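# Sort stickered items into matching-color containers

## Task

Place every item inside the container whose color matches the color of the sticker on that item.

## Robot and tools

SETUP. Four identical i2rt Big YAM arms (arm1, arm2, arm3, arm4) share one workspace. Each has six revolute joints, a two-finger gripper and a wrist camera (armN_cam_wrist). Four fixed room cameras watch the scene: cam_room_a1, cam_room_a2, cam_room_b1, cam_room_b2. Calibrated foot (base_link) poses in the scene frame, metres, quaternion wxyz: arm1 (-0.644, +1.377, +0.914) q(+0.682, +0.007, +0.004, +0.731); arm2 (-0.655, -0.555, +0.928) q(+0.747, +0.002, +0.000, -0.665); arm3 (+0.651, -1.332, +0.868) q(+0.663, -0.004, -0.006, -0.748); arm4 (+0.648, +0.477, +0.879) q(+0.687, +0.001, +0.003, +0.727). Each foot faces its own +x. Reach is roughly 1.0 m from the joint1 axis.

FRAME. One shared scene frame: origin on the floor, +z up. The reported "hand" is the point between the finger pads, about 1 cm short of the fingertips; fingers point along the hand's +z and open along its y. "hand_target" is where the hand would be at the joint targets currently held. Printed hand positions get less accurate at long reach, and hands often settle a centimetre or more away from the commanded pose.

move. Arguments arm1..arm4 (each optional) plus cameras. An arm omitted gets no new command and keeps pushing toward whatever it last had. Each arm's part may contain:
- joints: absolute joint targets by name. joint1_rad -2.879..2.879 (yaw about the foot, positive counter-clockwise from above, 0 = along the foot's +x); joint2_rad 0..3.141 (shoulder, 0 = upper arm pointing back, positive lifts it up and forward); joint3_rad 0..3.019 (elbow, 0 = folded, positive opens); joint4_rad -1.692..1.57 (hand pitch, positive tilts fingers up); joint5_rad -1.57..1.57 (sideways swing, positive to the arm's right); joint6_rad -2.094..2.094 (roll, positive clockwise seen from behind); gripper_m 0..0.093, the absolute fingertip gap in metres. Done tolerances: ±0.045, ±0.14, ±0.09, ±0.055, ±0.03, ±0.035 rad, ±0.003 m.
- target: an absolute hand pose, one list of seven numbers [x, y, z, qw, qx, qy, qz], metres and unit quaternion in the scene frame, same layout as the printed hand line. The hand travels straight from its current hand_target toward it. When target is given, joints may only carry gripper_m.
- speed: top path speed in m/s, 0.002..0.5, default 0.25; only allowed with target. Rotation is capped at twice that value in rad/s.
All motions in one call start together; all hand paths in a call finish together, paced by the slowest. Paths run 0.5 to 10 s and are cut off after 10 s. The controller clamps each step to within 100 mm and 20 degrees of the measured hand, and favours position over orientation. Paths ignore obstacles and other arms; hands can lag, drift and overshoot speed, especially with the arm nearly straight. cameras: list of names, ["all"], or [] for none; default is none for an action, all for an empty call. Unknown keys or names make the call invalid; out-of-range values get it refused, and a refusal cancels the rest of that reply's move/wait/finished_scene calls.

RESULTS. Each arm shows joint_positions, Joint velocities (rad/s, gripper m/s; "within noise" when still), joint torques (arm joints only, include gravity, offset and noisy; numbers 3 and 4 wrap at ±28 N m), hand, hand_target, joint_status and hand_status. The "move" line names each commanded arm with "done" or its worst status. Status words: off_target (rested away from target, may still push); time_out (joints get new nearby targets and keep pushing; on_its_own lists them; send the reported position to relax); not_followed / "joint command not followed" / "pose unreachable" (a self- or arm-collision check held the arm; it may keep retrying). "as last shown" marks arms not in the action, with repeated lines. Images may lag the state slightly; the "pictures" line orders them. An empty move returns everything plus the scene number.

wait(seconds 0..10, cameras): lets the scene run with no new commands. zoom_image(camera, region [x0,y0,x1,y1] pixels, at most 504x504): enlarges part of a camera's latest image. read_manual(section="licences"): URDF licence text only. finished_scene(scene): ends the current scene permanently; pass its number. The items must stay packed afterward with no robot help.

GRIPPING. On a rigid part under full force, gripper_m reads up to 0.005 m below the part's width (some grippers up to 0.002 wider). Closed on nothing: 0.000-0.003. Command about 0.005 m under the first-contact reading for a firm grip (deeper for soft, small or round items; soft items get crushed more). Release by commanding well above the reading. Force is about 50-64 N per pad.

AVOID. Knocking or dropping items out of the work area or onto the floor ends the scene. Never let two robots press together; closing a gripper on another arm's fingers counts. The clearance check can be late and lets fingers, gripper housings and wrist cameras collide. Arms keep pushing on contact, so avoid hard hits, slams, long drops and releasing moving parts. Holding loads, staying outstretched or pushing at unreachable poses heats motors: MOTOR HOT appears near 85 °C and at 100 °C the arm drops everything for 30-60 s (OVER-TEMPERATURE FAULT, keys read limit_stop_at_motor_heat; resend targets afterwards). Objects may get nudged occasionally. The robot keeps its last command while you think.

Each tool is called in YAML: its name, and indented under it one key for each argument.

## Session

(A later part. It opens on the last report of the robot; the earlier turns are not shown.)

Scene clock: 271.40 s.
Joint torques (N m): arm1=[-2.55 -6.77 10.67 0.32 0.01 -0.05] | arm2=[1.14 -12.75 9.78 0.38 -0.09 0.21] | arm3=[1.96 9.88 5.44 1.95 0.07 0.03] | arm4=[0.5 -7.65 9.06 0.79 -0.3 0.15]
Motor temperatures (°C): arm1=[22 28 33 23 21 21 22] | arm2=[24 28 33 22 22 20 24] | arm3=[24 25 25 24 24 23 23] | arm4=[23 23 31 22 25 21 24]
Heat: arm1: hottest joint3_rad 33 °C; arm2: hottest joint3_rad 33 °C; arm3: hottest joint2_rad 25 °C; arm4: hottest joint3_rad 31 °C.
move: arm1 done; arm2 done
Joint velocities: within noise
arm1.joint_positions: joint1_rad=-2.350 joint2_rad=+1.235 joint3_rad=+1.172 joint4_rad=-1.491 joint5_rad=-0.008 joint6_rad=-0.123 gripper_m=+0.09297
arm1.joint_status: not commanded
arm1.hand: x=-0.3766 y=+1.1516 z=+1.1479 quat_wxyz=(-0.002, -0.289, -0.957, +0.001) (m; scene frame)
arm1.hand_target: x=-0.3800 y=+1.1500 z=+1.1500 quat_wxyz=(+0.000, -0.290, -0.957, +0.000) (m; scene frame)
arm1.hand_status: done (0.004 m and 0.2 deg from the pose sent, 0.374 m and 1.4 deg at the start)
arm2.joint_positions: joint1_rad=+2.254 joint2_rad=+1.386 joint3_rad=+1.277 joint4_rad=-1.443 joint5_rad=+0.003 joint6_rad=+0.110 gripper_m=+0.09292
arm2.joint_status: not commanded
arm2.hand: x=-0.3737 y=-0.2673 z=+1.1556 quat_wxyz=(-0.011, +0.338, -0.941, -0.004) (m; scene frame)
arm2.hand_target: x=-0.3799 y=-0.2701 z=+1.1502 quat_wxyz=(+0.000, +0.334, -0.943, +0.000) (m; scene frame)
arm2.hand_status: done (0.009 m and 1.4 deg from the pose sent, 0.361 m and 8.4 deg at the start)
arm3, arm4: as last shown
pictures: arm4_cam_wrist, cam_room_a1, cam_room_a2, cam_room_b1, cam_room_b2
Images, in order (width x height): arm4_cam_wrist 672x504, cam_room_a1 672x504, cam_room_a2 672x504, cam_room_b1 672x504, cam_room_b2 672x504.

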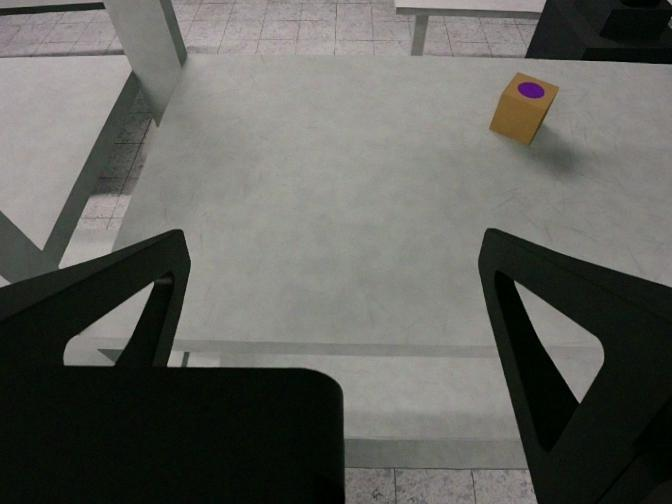

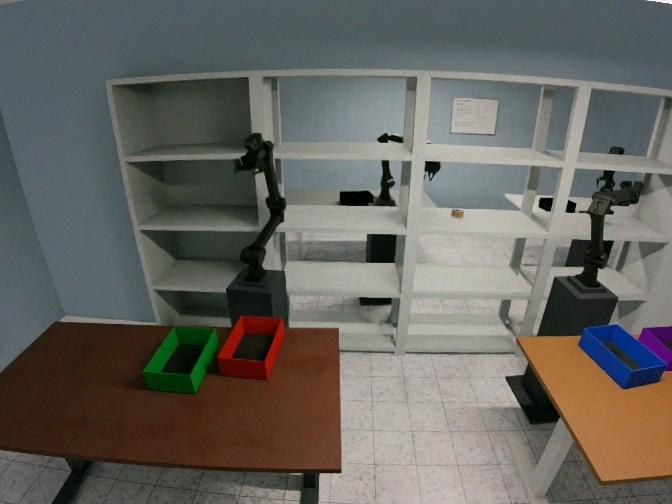

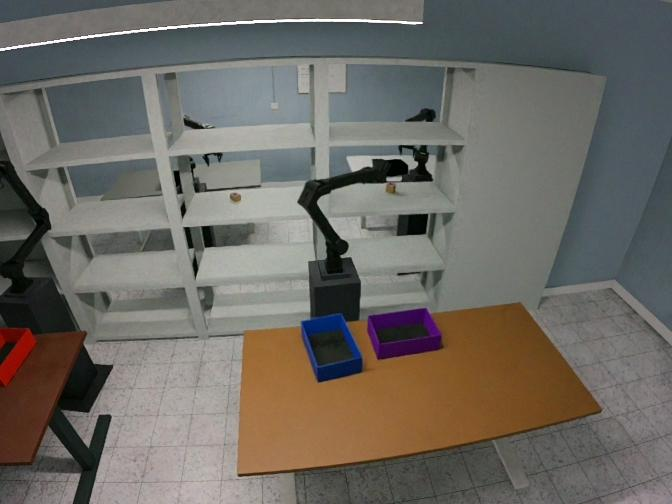

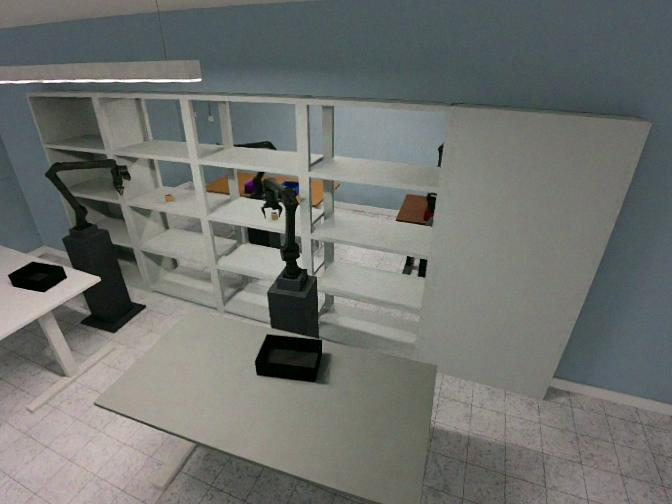

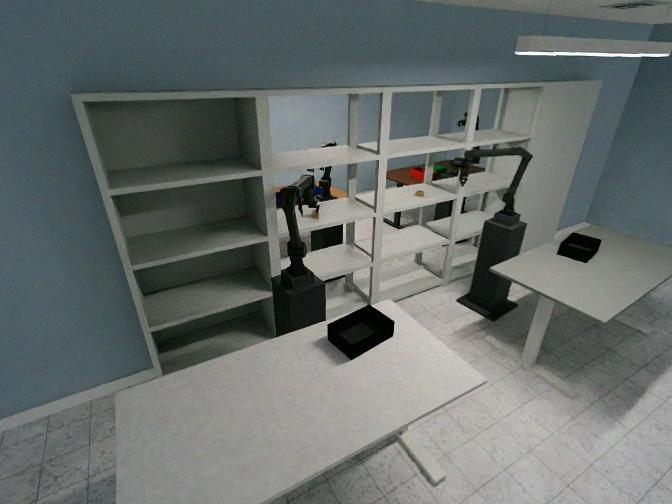

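move:
  arm4: {"target":[0.005,0.90,1.125,-0.1,0.8986,-0.2748,-0.3271],"speed":0.2}
  cameras: ["arm4_cam_wrist","cam_room_a2"]

Scene clock: 284.63 s.
Joint torques (N m): arm1=[-2.26 -6.65 10.69 0.02 0.06 -0.03] | arm2=[1.14 -12.86 9.83 0.38 -0.09 0.2] | arm3=[1.9 9.7 5.48 1.99 0.08 0.03] | arm4=[1.32 -21.48 13.39 0.54 0.19 0.15]
Motor temperatures (°C): arm1=[22 27 33 23 21 21 22] | arm2=[24 28 31 22 22 20 24] | arm3=[24 25 25 24 24 23 23] | arm4=[23 23 32 22 25 21 24]
Heat: arm1: hottest joint3_rad 33 °C; arm2: hottest joint3_rad 31 °C; arm3: hottest joint2_rad 25 °C; arm4: hottest joint3_rad 32 °C.
move: arm4 off_target
Joint velocities: within noise
arm1, arm2, arm3: as last shown
arm2.joint_positions: joint1_rad=+2.254 joint2_rad=+1.386 joint3_rad=+1.277 joint4_rad=-1.443 joint5_rad=+0.003 joint6_rad=+0.111 gripper_m=+0.09292
arm4.joint_positions: joint1_rad=+0.935 joint2_rad=+1.937 joint3_rad=+1.849 joint4_rad=-0.807 joint5_rad=+0.012 joint6_rad=-0.004 gripper_m=+0.09398
arm4.joint_status: not commanded
arm4.hand: x=+0.0176 y=+0.8947 z=+1.1135 quat_wxyz=(-0.099, +0.903, -0.271, -0.317) (m; scene frame)
arm4.hand_target: x=+0.0058 y=+0.8994 z=+1.1251 quat_wxyz=(-0.100, +0.898, -0.275, -0.328) (m; scene frame)
arm4.hand_status: off_target (0.018 m and 1.3 deg from the pose sent, 0.354 m and 45.9 deg at the start)
pictures: arm4_cam_wrist, cam_room_a2
Images, in order (width x height): arm4_cam_wrist 672x504, cam_room_a2 672x504.

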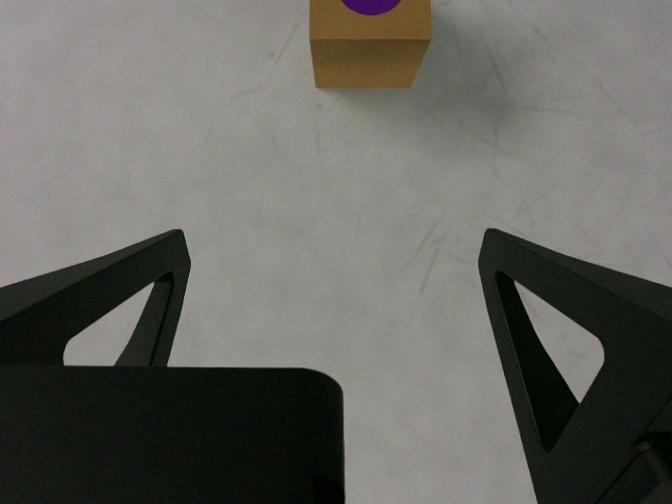

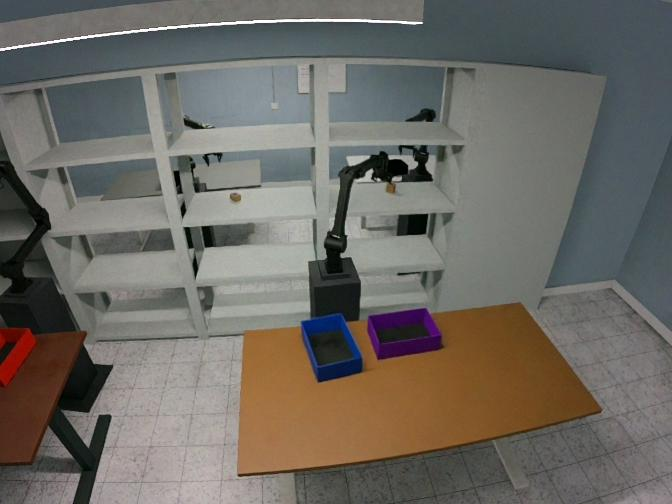

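move:
  arm4: {"target":[-0.035,0.943,1.075,-0.1,0.8986,-0.2748,-0.3271],"speed":0.12}
  cameras: ["arm4_cam_wrist"]

Scene clock: 292.03 s.
Joint torques (N m): arm1=[-2.73 -6.07 10.63 0.27 -0.03 -0.06] | arm2=[1.2 -12.81 9.78 0.36 -0.1 0.21] | arm3=[2.08 9.76 5.46 1.95 0.08 0.03] | arm4=[0.26 -23.82 13.35 1.03 -0.05 0.03]
Motor temperatures (°C): arm1=[22 27 33 23 21 21 22] | arm2=[24 28 31 22 22 20 24] | arm3=[24 25 25 24 24 23 23] | arm4=[23 23 33 22 25 21 24]
Heat: arm1: hottest joint3_rad 33 °C; arm2: hottest joint3_rad 31 °C; arm3: hottest joint2_rad 25 °C; arm4: hottest joint3_rad 33 °C.
move: arm4 off_target
Joint velocities: within noise
arm1, arm2, arm3: as last shown
arm4.joint_positions: joint1_rad=+0.926 joint2_rad=+2.122 joint3_rad=+2.024 joint4_rad=-0.807 joint5_rad=+0.006 joint6_rad=-0.004 gripper_m=+0.09398
arm4.joint_status: not commanded
arm4.hand: x=-0.0252 y=+0.9297 z=+1.0654 quat_wxyz=(-0.096, +0.904, -0.274, -0.313) (m; scene frame)
arm4.hand_target: x=-0.0339 y=+0.9424 z=+1.0752 quat_wxyz=(-0.100, +0.898, -0.275, -0.328) (m; scene frame)
arm4.hand_status: off_target (0.019 m and 1.8 deg from the pose sent, 0.081 m and 1.3 deg at the start)
pictures: arm4_cam_wrist
Images, in order (width x height): arm4_cam_wrist 672x504.

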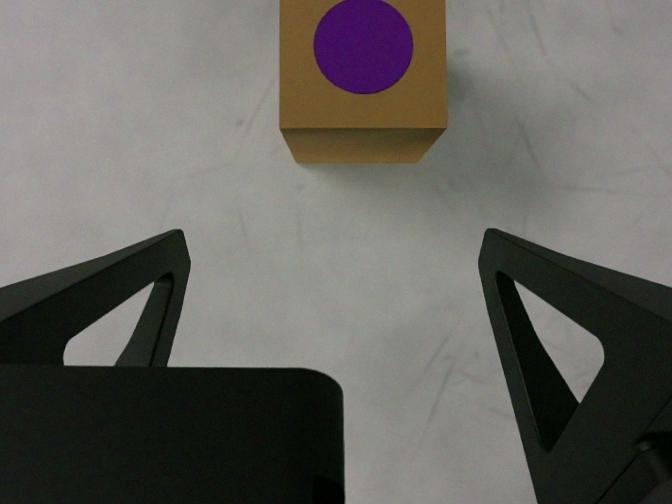

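move:
  arm4: {"target":[-0.06,0.970,1.043,-0.1,0.8986,-0.2748,-0.3271],"speed":0.1}
  cameras: ["arm4_cam_wrist"]

Scene clock: 299.43 s.
Joint torques (N m): arm1=[-2.84 -6.59 10.61 0.13 -0.01 -0.04] | arm2=[1.2 -12.92 9.84 0.38 -0.1 0.2] | arm3=[1.9 9.99 5.42 2.02 0.09 0.03] | arm4=[0.26 -25.41 13.39 0.68 -0.01 -0.07]
Motor temperatures (°C): arm1=[22 26 33 23 21 21 22] | arm2=[24 27 31 22 22 20 23] | arm3=[24 25 25 24 24 23 23] | arm4=[23 24 34 22 25 21 24]
Heat: arm1: hottest joint3_rad 33 °C; arm2: hottest joint3_rad 31 °C; arm3: hottest joint2_rad 25 °C; arm4: hottest joint3_rad 34 °C.
move: arm4 off_target
Joint velocities: within noise
arm1, arm2, arm3: as last shown
arm4.joint_positions: joint1_rad=+0.914 joint2_rad=+2.254 joint3_rad=+2.176 joint4_rad=-0.809 joint5_rad=-0.001 joint6_rad=-0.004 gripper_m=+0.09398
arm4.joint_status: not commanded
arm4.hand: x=-0.0535 y=+0.9590 z=+1.0398 quat_wxyz=(-0.097, +0.900, -0.277, -0.322) (m; scene frame)
arm4.hand_target: x=-0.0592 y=+0.9695 z=+1.0430 quat_wxyz=(-0.100, +0.898, -0.275, -0.328) (m; scene frame)
arm4.hand_status: off_target (0.013 m and 0.8 deg from the pose sent, 0.058 m and 1.8 deg at the start)
pictures: arm4_cam_wrist
Images, in order (width x height): arm4_cam_wrist 672x504.

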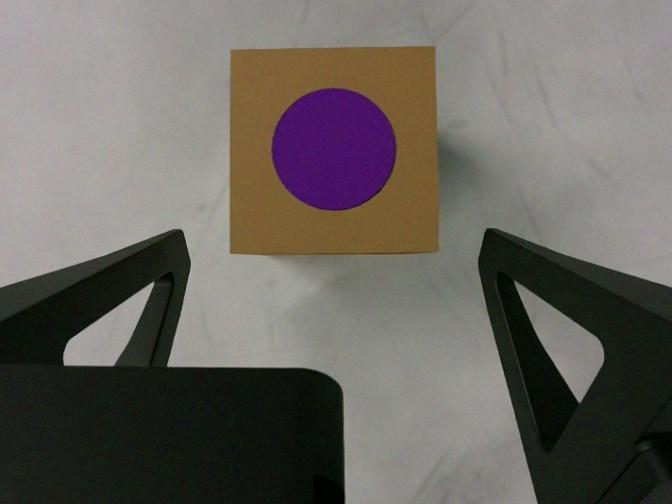

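move:
  arm4: {"target":[-0.082,0.984,1.010,-0.1,0.8986,-0.2748,-0.3271],"speed":0.08}
  cameras: ["arm4_cam_wrist"]

Scene clock: 304.97 s.
Joint torques (N m): arm1=[-2.73 -5.77 10.61 0.18 0.05 -0.04] | arm2=[1.14 -12.92 9.8 0.39 -0.1 0.21] | arm3=[1.96 9.88 5.44 1.98 0.07 0.02] | arm4=[0.5 -24.94 13.2 0.57 0 -0.05]
Motor temperatures (°C): arm1=[22 26 33 23 21 21 22] | arm2=[24 27 30 22 22 20 23] | arm3=[24 25 25 24 24 23 23] | arm4=[23 25 36 22 25 21 24]
Heat: arm1: hottest joint3_rad 33 °C; arm2: hottest joint3_rad 30 °C; arm3: hottest joint2_rad 25 °C; arm4: hottest joint3_rad 36 °C.
move: arm4 off_target
Joint velocities: within noise
arm1, arm2, arm3: as last shown
arm4.joint_positions: joint1_rad=+0.913 joint2_rad=+2.356 joint3_rad=+2.299 joint4_rad=-0.815 joint5_rad=-0.001 joint6_rad=-0.005 gripper_m=+0.09398
arm4.joint_status: not commanded
arm4.hand: x=-0.0758 y=+0.9749 z=+1.0197 quat_wxyz=(-0.099, +0.898, -0.276, -0.329) (m; scene frame)
arm4.hand_target: x=-0.0811 y=+0.9833 z=+1.0097 quat_wxyz=(-0.100, +0.898, -0.275, -0.328) (m; scene frame)
arm4.hand_status: off_target (0.015 m and 0.3 deg from the pose sent, 0.048 m and 0.8 deg at the start)
pictures: arm4_cam_wrist
Images, in order (width x height): arm4_cam_wrist 672x504.

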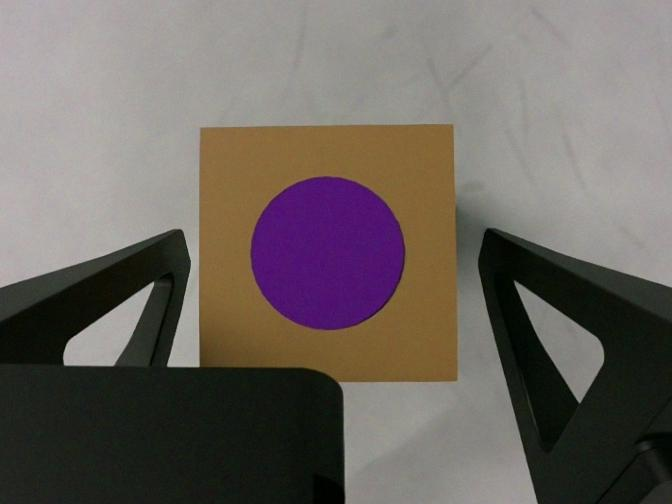

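move:
  arm4: {"joints":{"gripper_m":0.045}}
  cameras: ["arm4_cam_wrist"]

move:
  arm4: {"target":[-0.06,0.96,1.13,-0.1,0.8986,-0.2748,-0.3271],"speed":0.12}
  cameras: ["arm4_cam_wrist"]

Scene clock: 309.20 s.
Joint torques (N m): arm1=[-1.79 -7 10.62 0.13 0.01 -0.08] | arm2=[1.03 -12.86 9.83 0.4 -0.09 0.21] | arm3=[2.02 9.82 5.46 1.98 0.08 0.02] | arm4=[0.62 -25.82 13.2 0.68 -0.01 -0.04]
Motor temperatures (°C): arm1=[22 26 33 23 21 21 22] | arm2=[24 27 30 22 22 20 23] | arm3=[24 25 25 24 24 23 23] | arm4=[23 25 37 22 25 21 24]
Heat: arm1: hottest joint3_rad 33 °C; arm2: hottest joint3_rad 30 °C; arm3: hottest joint2_rad 25 °C; arm4: hottest joint3_rad 37 °C.
move: arm4 off_target
Joint velocities: within noise
arm1, arm2, arm3: as last shown
arm4.joint_positions: joint1_rad=+0.913 joint2_rad=+2.356 joint3_rad=+2.299 joint4_rad=-0.815 joint5_rad=-0.001 joint6_rad=-0.005 gripper_m=+0.05339
arm4.joint_status: gripper_m off_target (ended at +0.05343, target +0.04500)
arm4.hand: x=-0.0758 y=+0.9749 z=+1.0197 quat_wxyz=(-0.099, +0.898, -0.276, -0.329) (m; scene frame)
arm4.hand_target: x=-0.0811 y=+0.9834 z=+1.0097 quat_wxyz=(-0.100, +0.898, -0.275, -0.328) (m; scene frame)
arm4.hand_status: not commanded
pictures: arm4_cam_wrist
Images, in order (width x height): arm4_cam_wrist 672x504.

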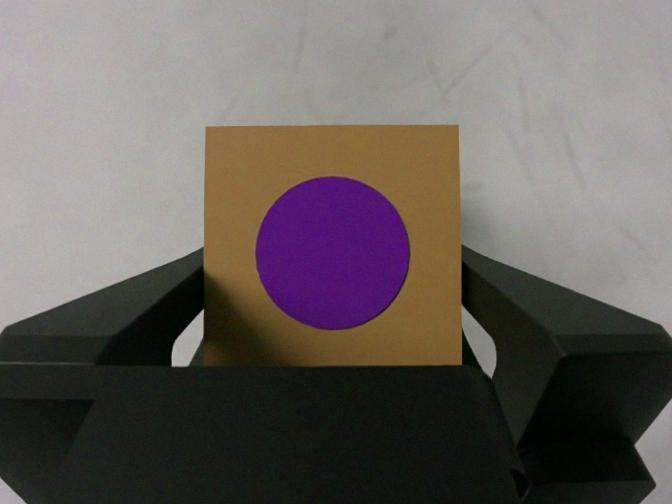

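Scene clock: 311.03 s.
Joint torques (N m): arm1=[-1.49 -6.36 10.69 0.03 0 -0.04] | arm2=[1.2 -12.81 9.8 0.4 -0.1 0.2] | arm3=[1.85 9.88 5.46 2 0.07 0.03] | arm4=[1.38 -28.81 13.38 0.55 0.2 0.04]
Motor temperatures (°C): arm1=[22 26 33 23 21 21 22] | arm2=[24 27 30 22 22 20 23] | arm3=[24 25 25 24 24 23 23] | arm4=[23 26 37 22 25 21 25]
Heat: arm1: hottest joint3_rad 33 °C; arm2: hottest joint3_rad 30 °C; arm3: hottest joint2_rad 25 °C; arm4: hottest joint3_rad 37 °C.
move: arm4 off_target
Joint velocities: within noise
arm1, arm2, arm3: as last shown
arm4.joint_positions: joint1_rad=+0.913 joint2_rad=+2.287 joint3_rad=+2.398 joint4_rad=-1.037 joint5_rad=-0.001 joint6_rad=-0.005 gripper_m=+0.05339
arm4.joint_status: not commanded
arm4.hand: x=-0.0523 y=+0.9593 z=+1.0965 quat_wxyz=(-0.092, +0.906, -0.279, -0.304) (m; scene frame)
arm4.hand_target: x=-0.0587 y=+0.9590 z=+1.1299 quat_wxyz=(-0.100, +0.898, -0.275, -0.328) (m; scene frame)
arm4.hand_status: off_target (0.034 m and 2.9 deg from the pose sent, 0.112 m and 0.3 deg at the start)
pictures: arm4_cam_wrist
Images, in order (width x height): arm4_cam_wrist 672x504.

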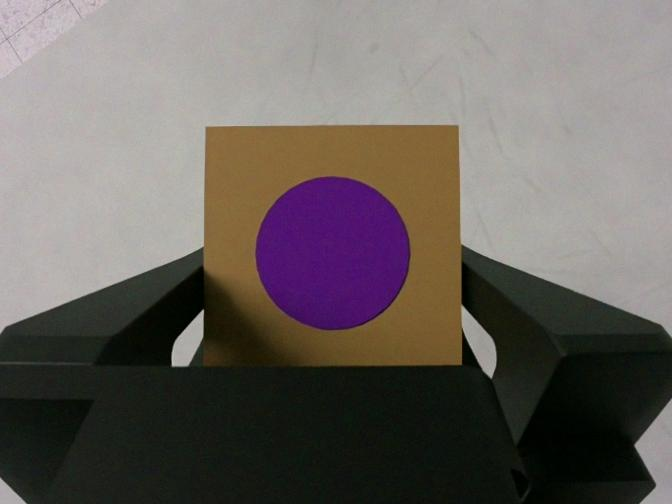

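move:
  arm4: {"target":[0.35,0.685,1.22,-0.1,0.8986,-0.2748,-0.3271],"speed":0.2}

move:
  arm4: {"joints":{"joint2_rad":0.7,"joint3_rad":1.4,"joint4_rad":-1.5}}

move:
  arm4: {"joints":{"joint1_rad":-1.6}}
  cameras: ["arm4_cam_wrist","cam_room_a2"]

Scene clock: 318.77 s.
Joint torques (N m): arm1=[-2.9 -6.65 10.59 0.05 0.01 -0.04] | arm2=[1.2 -12.86 9.8 0.39 -0.09 0.21] | arm3=[1.96 9.76 5.46 1.94 0.07 0.02] | arm4=[0.79 -3.78 9.22 0.76 0.04 -0.03]
Motor temperatures (°C): arm1=[22 26 33 23 21 21 22] | arm2=[24 27 30 22 22 20 23] | arm3=[24 25 25 24 24 23 23] | arm4=[23 26 38 22 25 21 25]
Heat: arm1: hottest joint3_rad 33 °C; arm2: hottest joint3_rad 30 °C; arm3: hottest joint2_rad 25 °C; arm4: hottest joint3_rad 38 °C.
move: arm4 done
Joint velocities: within noise
arm1, arm2: as last shown
arm3.joint_positions: joint1_rad=+1.491 joint2_rad=+0.276 joint3_rad=+1.523 joint4_rad=-1.599 joint5_rad=-0.001 joint6_rad=-0.008 gripper_m=+0.09398
arm3.joint_status: not commanded
arm3.hand: x=+0.6799 y=-1.3299 z=+1.4431 quat_wxyz=(-0.570, -0.074, -0.815, +0.064) (m; scene frame)
arm3.hand_target: x=+0.6778 y=-1.3294 z=+1.4488 quat_wxyz=(-0.578, -0.074, -0.811, +0.061) (m; scene frame)
arm3.hand_status: not commanded
arm4.joint_positions: joint1_rad=+0.913 joint2_rad=+0.862 joint3_rad=+1.046 joint4_rad=-1.042 joint5_rad=-0.001 joint6_rad=-0.005 gripper_m=+0.05339
arm4.joint_status: not commanded
arm4.hand: x=+0.3490 y=+0.6850 z=+1.2243 quat_wxyz=(-0.102, +0.895, -0.276, -0.335) (m; scene frame)
arm4.hand_target: x=+0.3500 y=+0.6849 z=+1.2201 quat_wxyz=(-0.100, +0.899, -0.275, -0.327) (m; scene frame)
arm4.hand_status: done (0.004 m and 1.0 deg from the pose sent, 0.502 m and 2.9 deg at the start)
pictures: none

Scene clock: 320.10 s.
Joint torques (N m): arm1=[-2.73 -6.53 10.52 0.01 -0.04 -0.03] | arm2=[1.14 -12.86 9.81 0.39 -0.09 0.21] | arm3=[1.96 9.88 5.44 1.99 0.08 0.03] | arm4=[0.97 0.26 8.77 0.8 0.03 0]
Motor temperatures (°C): arm1=[22 26 33 23 21 21 22] | arm2=[24 27 30 22 22 20 23] | arm3=[24 25 25 24 24 23 23] | arm4=[23 26 38 22 25 21 25]
Heat: arm1: hottest joint3_rad 33 °C; arm2: hottest joint3_rad 30 °C; arm3: hottest joint2_rad 25 °C; arm4: hottest joint3_rad 38 °C.
move: arm4 done
Joint velocities: within noise
arm1.joint_positions: joint1_rad=-2.350 joint2_rad=+1.235 joint3_rad=+1.172 joint4_rad=-1.491 joint5_rad=-0.008 joint6_rad=-0.123 gripper_m=+0.09297
arm1.joint_status: not commanded
arm1.hand: x=-0.3766 y=+1.1516 z=+1.1479 quat_wxyz=(-0.002, -0.289, -0.957, +0.001) (m; scene frame)
arm1.hand_target: x=-0.3800 y=+1.1500 z=+1.1500 quat_wxyz=(+0.000, -0.290, -0.957, +0.000) (m; scene frame)
arm1.hand_status: not commanded
arm2.joint_positions: joint1_rad=+2.254 joint2_rad=+1.386 joint3_rad=+1.277 joint4_rad=-1.443 joint5_rad=+0.003 joint6_rad=+0.111 gripper_m=+0.09292
arm2.joint_status: not commanded
arm2.hand: x=-0.3737 y=-0.2673 z=+1.1556 quat_wxyz=(-0.011, +0.338, -0.941, -0.004) (m; scene frame)
arm2.hand_target: x=-0.3799 y=-0.2701 z=+1.1502 quat_wxyz=(+0.000, +0.334, -0.943, +0.000) (m; scene frame)
arm2.hand_status: not commanded
arm3: as last shown
arm4.joint_positions: joint1_rad=+0.913 joint2_rad=+0.697 joint3_rad=+1.386 joint4_rad=-1.490 joint5_rad=-0.001 joint6_rad=-0.005 gripper_m=+0.05339
arm4.joint_status: all done
arm4.hand: x=+0.4504 y=+0.6164 z=+1.3701 quat_wxyz=(-0.110, +0.885, -0.273, -0.360) (m; scene frame)
arm4.hand_target: x=+0.4519 y=+0.6157 z=+1.3742 quat_wxyz=(-0.111, +0.886, -0.271, -0.360) (m; scene frame)
arm4.hand_status: not commanded
pictures: none

Scene clock: 322.27 s.
Joint torques (N m): arm1=[-2.32 -6.36 10.63 0.25 0 -0.08] | arm2=[1.08 -12.81 9.83 0.39 -0.1 0.21] | arm3=[1.9 9.88 5.42 1.99 0.08 0.03] | arm4=[0.56 0.79 8.68 0.76 0.06 -0.02]
Motor temperatures (°C): arm1=[22 26 33 23 21 21 22] | arm2=[24 27 30 22 22 20 23] | arm3=[24 25 25 24 24 23 23] | arm4=[23 26 38 22 25 21 25]
Heat: arm1: hottest joint3_rad 33 °C; arm2: hottest joint3_rad 30 °C; arm3: hottest joint2_rad 25 °C; arm4: hottest joint3_rad 38 °C.
move: arm4 done
Joint velocities: within noise
arm1, arm2, arm3: as last shown
arm4.joint_positions: joint1_rad=-1.595 joint2_rad=+0.697 joint3_rad=+1.386 joint4_rad=-1.490 joint5_rad=+0.000 joint6_rad=-0.005 gripper_m=+0.05344
arm4.joint_status: all done
arm4.hand: x=+0.8927 y=+0.4864 z=+1.3684 quat_wxyz=(-0.373, +0.018, -0.928, -0.004) (m; scene frame)
arm4.hand_target: x=+0.8910 y=+0.4855 z=+1.3725 quat_wxyz=(-0.374, +0.019, -0.927, -0.003) (m; scene frame)
arm4.hand_status: not commanded
pictures: arm4_cam_wrist, cam_room_a2
Images, in order (width x height): arm4_cam_wrist 672x504, cam_room_a2 672x504.

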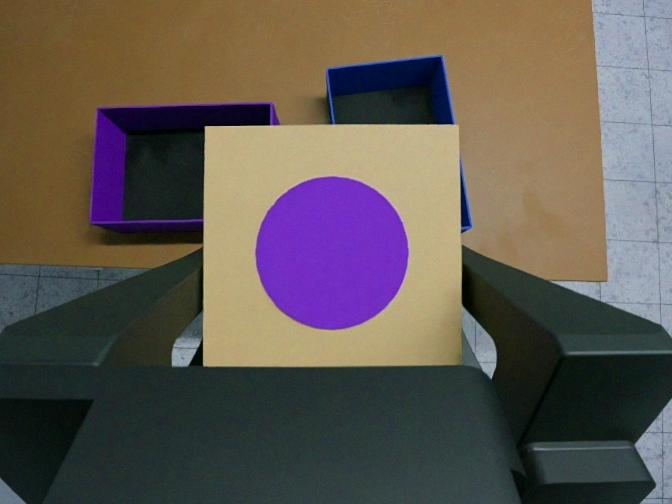

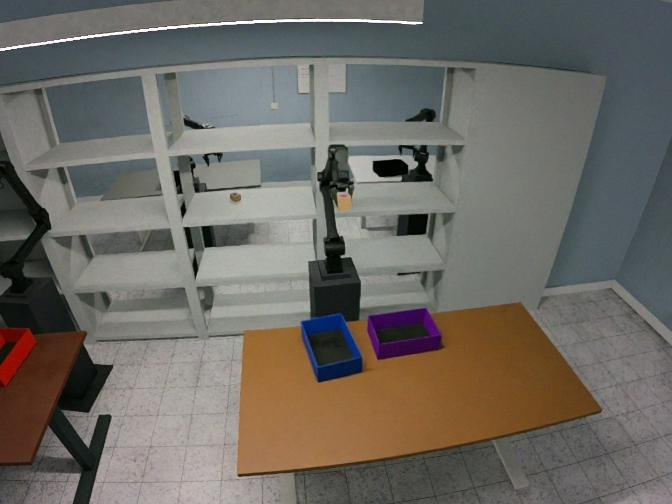

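move:
  arm4: {"joints":{"joint1_rad":-1.09}}

move:
  arm4: {"target":[1.10,0.75,1.0,-0.3296,0.2511,-0.9055,-0.0914],"speed":0.2}
  cameras: ["arm4_cam_wrist","cam_room_a2"]

Scene clock: 342.80 s.
Joint torques (N m): arm1=[-2.43 -6.83 10.56 0.12 0.02 -0.07] | arm2=[1.14 -12.86 9.81 0.36 -0.09 0.21] | arm3=[2.08 9.82 5.45 2 0.08 0.01] | arm4=[1.08 0.32 8.68 0.81 0.03 -0.02]
Motor temperatures (°C): arm1=[22 25 33 23 21 21 22] | arm2=[24 27 30 22 22 20 23] | arm3=[24 25 25 24 24 23 23] | arm4=[23 25 37 22 25 21 26]
Heat: arm1: hottest joint3_rad 33 °C; arm2: hottest joint3_rad 30 °C; arm3: hottest joint2_rad 25 °C; arm4: hottest joint3_rad 37 °C.
move: arm4 done
Joint velocities: within noise
arm1, arm2, arm3: as last shown
arm4.joint_positions: joint1_rad=-1.095 joint2_rad=+0.697 joint3_rad=+1.386 joint4_rad=-1.490 joint5_rad=-0.001 joint6_rad=-0.005 gripper_m=+0.05343
arm4.joint_status: all done
arm4.hand: x=+0.8594 y=+0.6018 z=+1.3682 quat_wxyz=(-0.360, +0.247, -0.895, -0.097) (m; scene frame)
arm4.hand_target: x=+0.8573 y=+0.6022 z=+1.3723 quat_wxyz=(-0.360, +0.252, -0.893, -0.098) (m; scene frame)
arm4.hand_status: not commanded
pictures: none

Scene clock: 345.80 s.
Joint torques (N m): arm1=[-2.78 -6.12 10.66 -0.03 0.01 -0.04] | arm2=[0.97 -12.98 9.84 0.38 -0.1 0.21] | arm3=[2.02 9.82 5.44 1.98 0.08 0.03] | arm4=[1.32 -12.63 9.7 1.7 0.17 0.12]
Motor temperatures (°C): arm1=[22 25 33 23 21 21 22] | arm2=[24 27 30 22 22 20 23] | arm3=[24 25 25 24 24 23 23] | arm4=[23 25 37 22 25 21 26]
Heat: arm1: hottest joint3_rad 33 °C; arm2: hottest joint3_rad 30 °C; arm3: hottest joint2_rad 25 °C; arm4: hottest joint3_rad 37 °C.
move: arm4 off_target
Joint velocities: within noise
arm1, arm2, arm3: as last shown
arm4.joint_positions: joint1_rad=-1.093 joint2_rad=+1.445 joint3_rad=+0.864 joint4_rad=-0.331 joint5_rad=-0.001 joint6_rad=-0.005 gripper_m=+0.05343
arm4.joint_status: not commanded
arm4.hand: x=+1.0900 y=+0.7388 z=+0.9854 quat_wxyz=(-0.310, +0.253, -0.913, -0.084) (m; scene frame)
arm4.hand_target: x=+1.0994 y=+0.7498 z=+1.0003 quat_wxyz=(-0.330, +0.251, -0.905, -0.092) (m; scene frame)
arm4.hand_status: off_target (0.021 m and 2.5 deg from the pose sent, 0.464 m and 3.8 deg at the start)
pictures: arm4_cam_wrist, cam_room_a2
Images, in order (width x height): arm4_cam_wrist 672x504, cam_room_a2 672x504.

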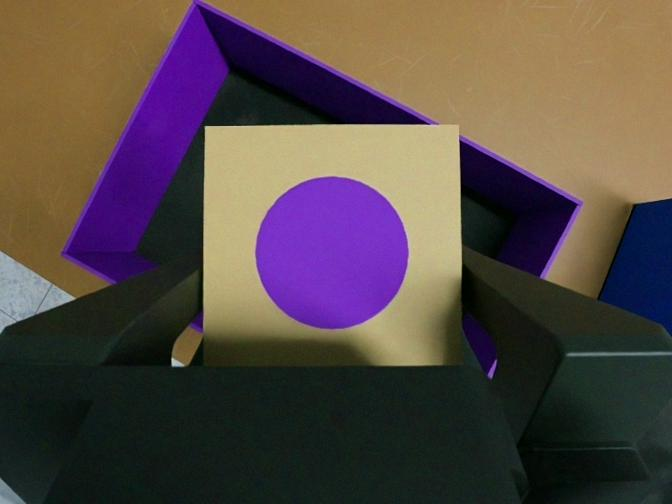

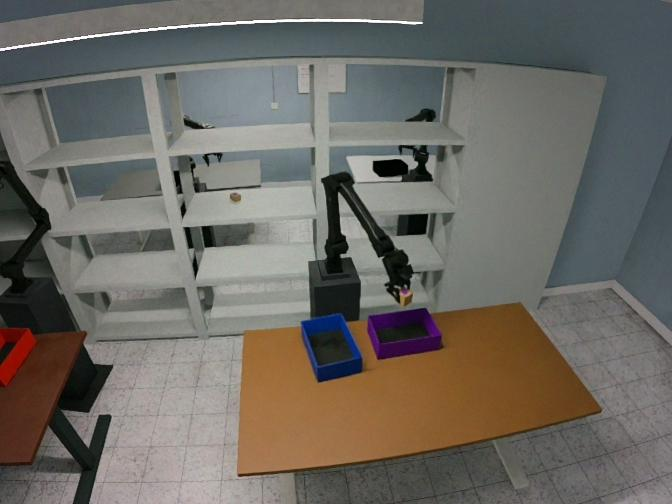

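move:
  arm4: {"target":[1.127,0.766,0.82,-0.3296,0.2511,-0.9055,-0.0914],"speed":0.15}
  cameras: ["arm4_cam_wrist","cam_room_a2"]

zoom_image:
  camera: "cam_room_a2"
  region: [340, 230, 480, 370]

Scene clock: 352.90 s.
Joint torques (N m): arm1=[-2.73 -6.59 10.73 0.13 0 -0.07] | arm2=[1.2 -12.86 9.81 0.36 -0.11 0.21] | arm3=[2.02 9.7 5.42 1.99 0.08 0.04] | arm4=[1.38 -15.68 6.15 1.73 0.17 0.11]
Motor temperatures (°C): arm1=[22 25 33 23 21 21 22] | arm2=[24 27 30 22 22 20 23] | arm3=[24 25 25 24 24 23 23] | arm4=[23 25 37 22 25 21 26]
Heat: arm1: hottest joint3_rad 33 °C; arm2: hottest joint3_rad 30 °C; arm3: hottest joint2_rad 25 °C; arm4: hottest joint3_rad 37 °C.
move: arm4 off_target
Joint velocities: within noise
arm1, arm2, arm3: as last shown
arm4.joint_positions: joint1_rad=-1.093 joint2_rad=+1.897 joint3_rad=+0.834 joint4_rad=+0.169 joint5_rad=-0.001 joint6_rad=-0.005 gripper_m=+0.05343
arm4.joint_status: not commanded
arm4.hand: x=+1.1198 y=+0.7564 z=+0.8160 quat_wxyz=(-0.318, +0.252, -0.910, -0.086) (m; scene frame)
arm4.hand_target: x=+1.1267 y=+0.7659 z=+0.8203 quat_wxyz=(-0.330, +0.251, -0.906, -0.092) (m; scene frame)
arm4.hand_status: off_target (0.013 m and 1.6 deg from the pose sent, 0.172 m and 2.6 deg at the start)
pictures: arm4_cam_wrist, cam_room_a2
Images, in order (width x height): arm4_cam_wrist 672x504, cam_room_a2 672x504.

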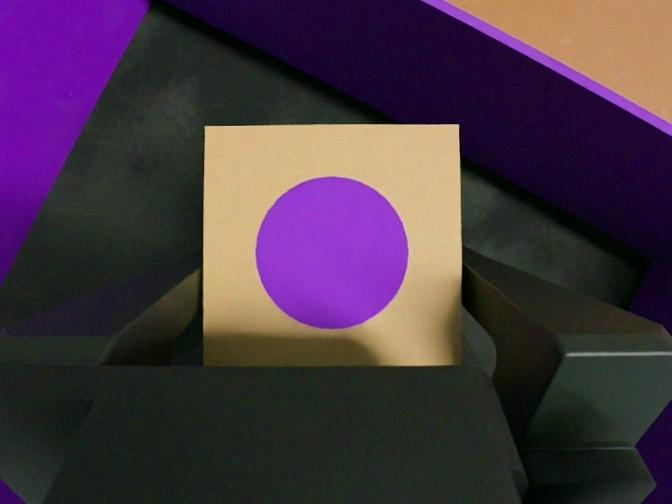

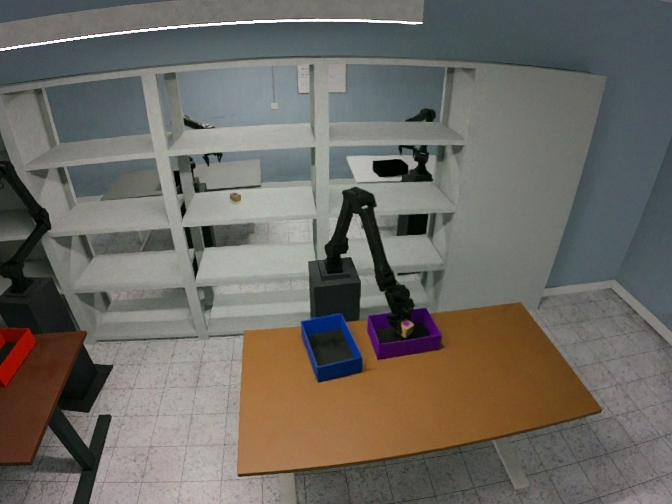

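Scaled by 3.600.

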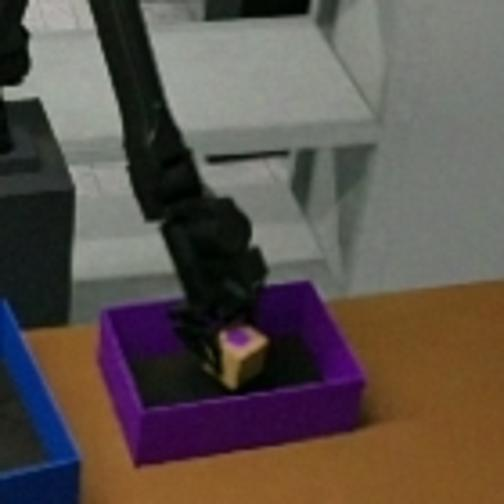

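move:
  arm4: {"target":[1.127,0.766,0.77,-0.3296,0.2511,-0.9055,-0.0914],"speed":0.08}

move:
  arm4: {"target":[1.127,0.766,0.75,-0.3296,0.2511,-0.9055,-0.0914],"speed":0.06}
  cameras: ["arm4_cam_wrist","cam_room_a2"]

zoom_image:
  camera: "cam_room_a2"
  region: [340, 230, 480, 370]

Scene clock: 360.50 s.
Joint torques (N m): arm1=[-2.84 -6.18 10.52 0.18 0.03 -0.07] | arm2=[1.14 -12.81 9.8 0.38 -0.1 0.21] | arm3=[1.85 9.93 5.44 1.99 0.07 0.02] | arm4=[1.44 -15.97 5.94 1.57 0.15 0.1]
Motor temperatures (°C): arm1=[21 25 33 23 21 21 22] | arm2=[24 27 30 22 22 20 23] | arm3=[24 25 25 24 24 23 23] | arm4=[23 25 35 22 25 21 26]
Heat: arm1: hottest joint3_rad 33 °C; arm2: hottest joint3_rad 30 °C; arm3: hottest joint2_rad 25 °C; arm4: hottest joint3_rad 35 °C.
move: arm4 off_target
Joint velocities: within noise
arm1, arm2, arm3: as last shown
arm4.joint_positions: joint1_rad=-1.093 joint2_rad=+2.025 joint3_rad=+0.834 joint4_rad=+0.296 joint5_rad=-0.001 joint6_rad=-0.005 gripper_m=+0.05343
arm4.joint_status: not commanded
arm4.hand: x=+1.1172 y=+0.7548 z=+0.7687 quat_wxyz=(-0.317, +0.252, -0.910, -0.086) (m; scene frame)
arm4.hand_target: x=+1.1265 y=+0.7658 z=+0.7703 quat_wxyz=(-0.329, +0.251, -0.906, -0.092) (m; scene frame)
arm4.hand_status: off_target (0.015 m and 1.6 deg from the pose sent, 0.048 m and 1.6 deg at the start)
pictures: none

Scene clock: 361.63 s.
Joint torques (N m): arm1=[-2.9 -6.59 10.66 0.2 0.04 -0.05] | arm2=[1.08 -12.75 9.8 0.38 -0.09 0.21] | arm3=[1.85 9.99 5.45 1.94 0.08 0.02] | arm4=[1.96 -15.56 5.65 1.69 0.14 0.15]
Motor temperatures (°C): arm1=[21 25 33 23 21 21 22] | arm2=[24 27 30 22 22 20 23] | arm3=[24 25 25 24 24 23 23] | arm4=[23 25 35 22 25 21 26]
Heat: arm1: hottest joint3_rad 33 °C; arm2: hottest joint3_rad 30 °C; arm3: hottest joint2_rad 25 °C; arm4: hottest joint3_rad 35 °C.
move: arm4 off_target
Joint velocities: within noise
arm1, arm2, arm3: as last shown
arm4.joint_positions: joint1_rad=-1.093 joint2_rad=+2.078 joint3_rad=+0.841 joint4_rad=+0.343 joint5_rad=-0.001 joint6_rad=-0.005 gripper_m=+0.05343
arm4.joint_status: not commanded
arm4.hand: x=+1.1170 y=+0.7547 z=+0.7503 quat_wxyz=(-0.318, +0.252, -0.910, -0.086) (m; scene frame)
arm4.hand_target: x=+1.1266 y=+0.7658 z=+0.7505 quat_wxyz=(-0.330, +0.251, -0.905, -0.092) (m; scene frame)
arm4.hand_status: off_target (0.015 m and 1.5 deg from the pose sent, 0.024 m and 1.6 deg at the start)
pictures: arm4_cam_wrist, cam_room_a2
Images, in order (width x height): arm4_cam_wrist 672x504, cam_room_a2 672x504.

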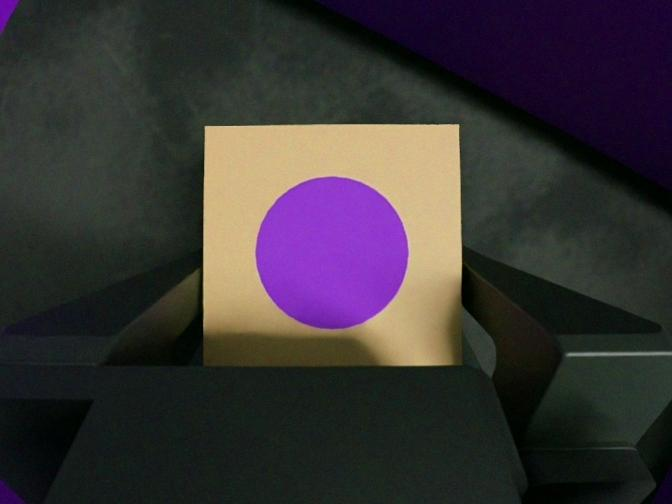

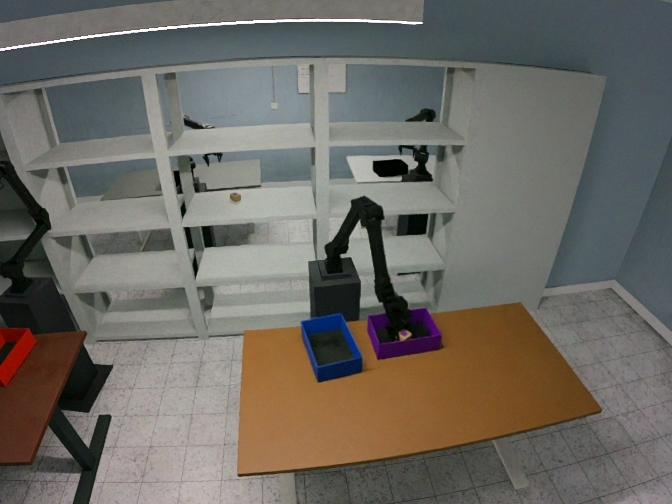

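Scaled by 3.600.

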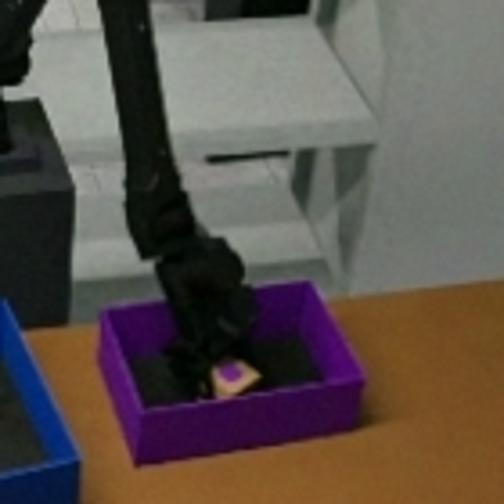

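move:
  arm4: {"target":[1.127,0.766,0.735,-0.3296,0.2511,-0.9055,-0.0914],"speed":0.05}

move:
  arm4: {"target":[1.127,0.766,0.72,-0.3296,0.2511,-0.9055,-0.0914],"speed":0.05}
  cameras: ["arm4_cam_wrist"]

Scene clock: 366.30 s.
Joint torques (N m): arm1=[-2.67 -6.65 10.65 0.17 0 -0.07] | arm2=[1.14 -12.98 9.83 0.38 -0.1 0.21] | arm3=[2.14 9.88 5.42 1.92 0.08 0.03] | arm4=[1.38 -14.8 5.23 1.68 0.16 0.1]
Motor temperatures (°C): arm1=[21 25 33 23 21 21 22] | arm2=[24 27 30 22 22 20 23] | arm3=[24 25 25 24 24 23 23] | arm4=[23 25 35 22 25 21 26]
Heat: arm1: hottest joint3_rad 33 °C; arm2: hottest joint3_rad 30 °C; arm3: hottest joint2_rad 25 °C; arm4: hottest joint3_rad 35 °C.
move: arm4 off_target
Joint velocities: within noise
arm1, arm2: as last shown
arm3.joint_positions: joint1_rad=+1.491 joint2_rad=+0.276 joint3_rad=+1.523 joint4_rad=-1.599 joint5_rad=-0.001 joint6_rad=-0.008 gripper_m=+0.09398
arm3.joint_status: not commanded
arm3.hand: x=+0.6799 y=-1.3299 z=+1.4431 quat_wxyz=(-0.570, -0.074, -0.815, +0.064) (m; scene frame)
arm3.hand_target: x=+0.6778 y=-1.3294 z=+1.4488 quat_wxyz=(-0.578, -0.074, -0.811, +0.061) (m; scene frame)
arm3.hand_status: not commanded
arm4.joint_positions: joint1_rad=-1.093 joint2_rad=+2.108 joint3_rad=+0.854 joint4_rad=+0.381 joint5_rad=-0.001 joint6_rad=-0.005 gripper_m=+0.05343
arm4.joint_status: not commanded
arm4.hand: x=+1.1228 y=+0.7581 z=+0.7438 quat_wxyz=(-0.327, +0.251, -0.907, -0.089) (m; scene frame)
arm4.hand_target: x=+1.1267 y=+0.7658 z=+0.7354 quat_wxyz=(-0.330, +0.251, -0.905, -0.091) (m; scene frame)
arm4.hand_status: off_target (0.013 m and 0.4 deg from the pose sent, 0.021 m and 1.6 deg at the start)
pictures: none

Scene clock: 367.27 s.
Joint torques (N m): arm1=[-2.61 -6.01 10.56 0.08 0.04 -0.04] | arm2=[1.2 -12.81 9.77 0.36 -0.09 0.21] | arm3=[2.08 9.88 5.48 1.98 0.09 0.03] | arm4=[1.49 -13.22 4.59 1.28 0.17 0.11]
Motor temperatures (°C): arm1=[21 25 33 23 21 21 22] | arm2=[24 27 30 22 22 20 23] | arm3=[24 25 25 24 24 23 23] | arm4=[23 25 34 22 25 21 26]
Heat: arm1: hottest joint3_rad 33 °C; arm2: hottest joint3_rad 30 °C; arm3: hottest joint2_rad 25 °C; arm4: hottest joint3_rad 34 °C.
move: arm4 off_target
Joint velocities: within noise
arm1.joint_positions: joint1_rad=-2.350 joint2_rad=+1.235 joint3_rad=+1.172 joint4_rad=-1.491 joint5_rad=-0.008 joint6_rad=-0.123 gripper_m=+0.09297
arm1.joint_status: not commanded
arm1.hand: x=-0.3766 y=+1.1516 z=+1.1479 quat_wxyz=(-0.002, -0.289, -0.957, +0.001) (m; scene frame)
arm1.hand_target: x=-0.3800 y=+1.1500 z=+1.1500 quat_wxyz=(+0.000, -0.290, -0.957, +0.000) (m; scene frame)
arm1.hand_status: not commanded
arm2.joint_positions: joint1_rad=+2.254 joint2_rad=+1.386 joint3_rad=+1.277 joint4_rad=-1.443 joint5_rad=+0.003 joint6_rad=+0.111 gripper_m=+0.09292
arm2.joint_status: not commanded
arm2.hand: x=-0.3737 y=-0.2673 z=+1.1556 quat_wxyz=(-0.011, +0.338, -0.941, -0.004) (m; scene frame)
arm2.hand_target: x=-0.3799 y=-0.2701 z=+1.1502 quat_wxyz=(+0.000, +0.334, -0.943, +0.000) (m; scene frame)
arm2.hand_status: not commanded
arm3: as last shown
arm4.joint_positions: joint1_rad=-1.093 joint2_rad=+2.128 joint3_rad=+0.870 joint4_rad=+0.422 joint5_rad=-0.001 joint6_rad=-0.005 gripper_m=+0.05343
arm4.joint_status: not commanded
arm4.hand: x=+1.1321 y=+0.7636 z=+0.7440 quat_wxyz=(-0.344, +0.249, -0.901, -0.093) (m; scene frame)
arm4.hand_target: x=+1.1259 y=+0.7652 z=+0.7209 quat_wxyz=(-0.329, +0.251, -0.906, -0.091) (m; scene frame)
arm4.hand_status: off_target (0.025 m and 1.7 deg from the pose sent, 0.025 m and 0.4 deg at the start)
pictures: arm4_cam_wrist
Images, in order (width x height): arm4_cam_wrist 672x504.

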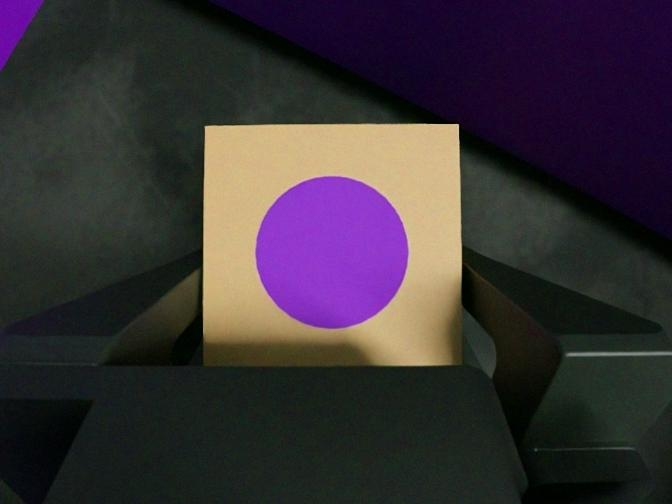

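Contact. Ease and release.

move:
  arm4: {"target":[1.127,0.764,0.735,-0.3296,0.2511,-0.9055,-0.0914],"speed":0.05}

move:
  arm4: {"joints":{"gripper_m":0.078}}

move:
  arm4: {"target":[1.04,0.71,0.90,-0.3296,0.2511,-0.9055,-0.0914],"speed":0.15}
  cameras: ["arm4_cam_wrist"]

move:
  arm4: {"joints":{"joint2_rad":0.7,"joint3_rad":1.2,"joint4_rad":-1.2,"gripper_m":0.093}}
  cameras: ["arm4_cam_wrist"]

Scene clock: 373.63 s.
Joint torques (N m): arm1=[-2.9 -6.01 10.7 0.25 0.01 -0.05] | arm2=[1.14 -12.75 9.81 0.4 -0.1 0.22] | arm3=[2.02 9.88 5.44 1.99 0.07 0.03] | arm4=[0.85 -16.85 3.96 0.32 0.08 0.07]
Motor temperatures (°C): arm1=[21 25 33 23 21 21 22] | arm2=[24 27 30 22 22 20 23] | arm3=[24 25 25 24 24 23 23] | arm4=[23 25 34 22 25 21 26]
Heat: arm1: hottest joint3_rad 33 °C; arm2: hottest joint3_rad 30 °C; arm3: hottest joint2_rad 25 °C; arm4: hottest joint3_rad 34 °C.
move: arm4 done
Joint velocities: within noise
arm1, arm2, arm3: as last shown
arm4.joint_positions: joint1_rad=-1.093 joint2_rad=+2.128 joint3_rad=+0.870 joint4_rad=+0.421 joint5_rad=-0.001 joint6_rad=-0.005 gripper_m=+0.05343
arm4.joint_status: not commanded
arm4.hand: x=+1.1320 y=+0.7636 z=+0.7439 quat_wxyz=(-0.343, +0.249, -0.901, -0.093) (m; scene frame)
arm4.hand_target: x=+1.1268 y=+0.7638 z=+0.7351 quat_wxyz=(-0.330, +0.251, -0.906, -0.091) (m; scene frame)
arm4.hand_status: done (0.010 m and 1.7 deg from the pose sent, 0.010 m and 1.8 deg at the start)
pictures: none

Scene clock: 374.13 s.
Joint torques (N m): arm1=[-2.08 -6.53 10.69 0.12 0.03 -0.05] | arm2=[1.2 -12.92 9.81 0.39 -0.1 0.21] | arm3=[1.85 9.99 5.42 1.96 0.08 0.01] | arm4=[1.14 -16.91 3.92 0.73 0.05 0.09]
Motor temperatures (°C): arm1=[21 25 33 23 21 21 22] | arm2=[24 27 30 22 22 20 23] | arm3=[24 25 25 24 24 23 23] | arm4=[23 25 34 22 25 21 26]
Heat: arm1: hottest joint3_rad 33 °C; arm2: hottest joint3_rad 30 °C; arm3: hottest joint2_rad 25 °C; arm4: hottest joint3_rad 34 °C.
move: arm4 done
Joint velocities: within noise
arm1, arm2, arm3: as last shown
arm4.joint_positions: joint1_rad=-1.093 joint2_rad=+2.128 joint3_rad=+0.870 joint4_rad=+0.410 joint5_rad=-0.001 joint6_rad=-0.005 gripper_m=+0.07792
arm4.joint_status: all done
arm4.hand: x=+1.1302 y=+0.7625 z=+0.7421 quat_wxyz=(-0.338, +0.250, -0.903, -0.092) (m; scene frame)
arm4.hand_target: x=+1.1268 y=+0.7638 z=+0.7351 quat_wxyz=(-0.330, +0.251, -0.906, -0.091) (m; scene frame)
arm4.hand_status: not commanded
pictures: none

Scene clock: 376.07 s.
Joint torques (N m): arm1=[-2.61 -6.77 10.65 0.12 -0.01 0.01] | arm2=[1.14 -12.86 9.76 0.38 -0.1 0.21] | arm3=[1.96 9.76 5.45 2 0.07 0.03] | arm4=[0.91 -11.16 5.81 0.73 -0.03 0.08]
Motor temperatures (°C): arm1=[21 25 33 23 21 21 22] | arm2=[24 27 30 22 22 20 23] | arm3=[24 25 25 24 24 23 23] | arm4=[23 25 33 22 25 21 26]
Heat: arm1: hottest joint3_rad 33 °C; arm2: hottest joint3_rad 30 °C; arm3: hottest joint2_rad 25 °C; arm4: hottest joint3_rad 33 °C.
move: arm4 done
Joint velocities: within noise
arm1, arm2, arm3: as last shown
arm4.joint_positions: joint1_rad=-1.093 joint2_rad=+1.491 joint3_rad=+0.591 joint4_rad=+0.051 joint5_rad=-0.001 joint6_rad=-0.005 gripper_m=+0.07792
arm4.joint_status: not commanded
arm4.hand: x=+1.0445 y=+0.7119 z=+0.9044 quat_wxyz=(-0.338, +0.250, -0.903, -0.092) (m; scene frame)
arm4.hand_target: x=+1.0401 y=+0.7100 z=+0.9001 quat_wxyz=(-0.330, +0.251, -0.906, -0.091) (m; scene frame)
arm4.hand_status: done (0.007 m and 1.0 deg from the pose sent, 0.189 m and 1.1 deg at the start)
pictures: arm4_cam_wrist
Images, in order (width x height): arm4_cam_wrist 672x504.

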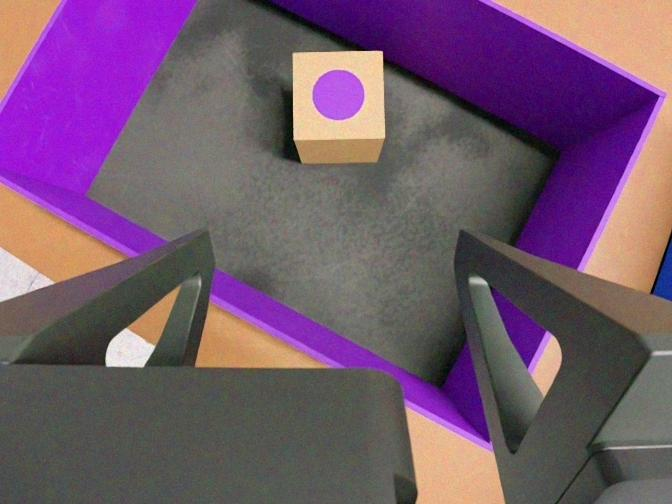

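Scene clock: 377.67 s.
Joint torques (N m): arm1=[-2.67 -6.3 10.54 0.21 0.05 -0.02] | arm2=[1.08 -12.86 9.83 0.38 -0.1 0.2] | arm3=[2.02 9.88 5.44 1.96 0.07 0.02] | arm4=[0.56 -1.03 8.51 0.83 0 0.06]
Motor temperatures (°C): arm1=[21 25 33 23 21 21 22] | arm2=[24 27 30 22 22 20 23] | arm3=[24 25 25 24 24 23 23] | arm4=[23 25 34 22 25 21 26]
Heat: arm1: hottest joint3_rad 33 °C; arm2: hottest joint3_rad 30 °C; arm3: hottest joint2_rad 25 °C; arm4: hottest joint3_rad 34 °C.
move: arm4 done
Joint velocities: within noise
arm1, arm2, arm3: as last shown
arm4.joint_positions: joint1_rad=-1.093 joint2_rad=+0.700 joint3_rad=+1.201 joint4_rad=-1.188 joint5_rad=-0.001 joint6_rad=-0.005 gripper_m=+0.09288
arm4.joint_status: all done
arm4.hand: x=+0.9105 y=+0.6329 z=+1.3299 quat_wxyz=(-0.410, +0.242, -0.872, -0.112) (m; scene frame)
arm4.hand_target: x=+0.9087 y=+0.6325 z=+1.3271 quat_wxyz=(-0.404, +0.243, -0.875, -0.111) (m; scene frame)
arm4.hand_status: not commanded
pictures: arm4_cam_wrist
Images, in order (width x height): arm4_cam_wrist 672x504.

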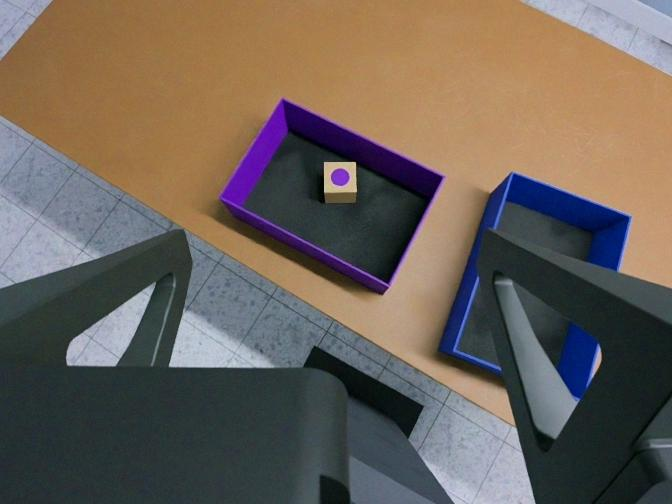

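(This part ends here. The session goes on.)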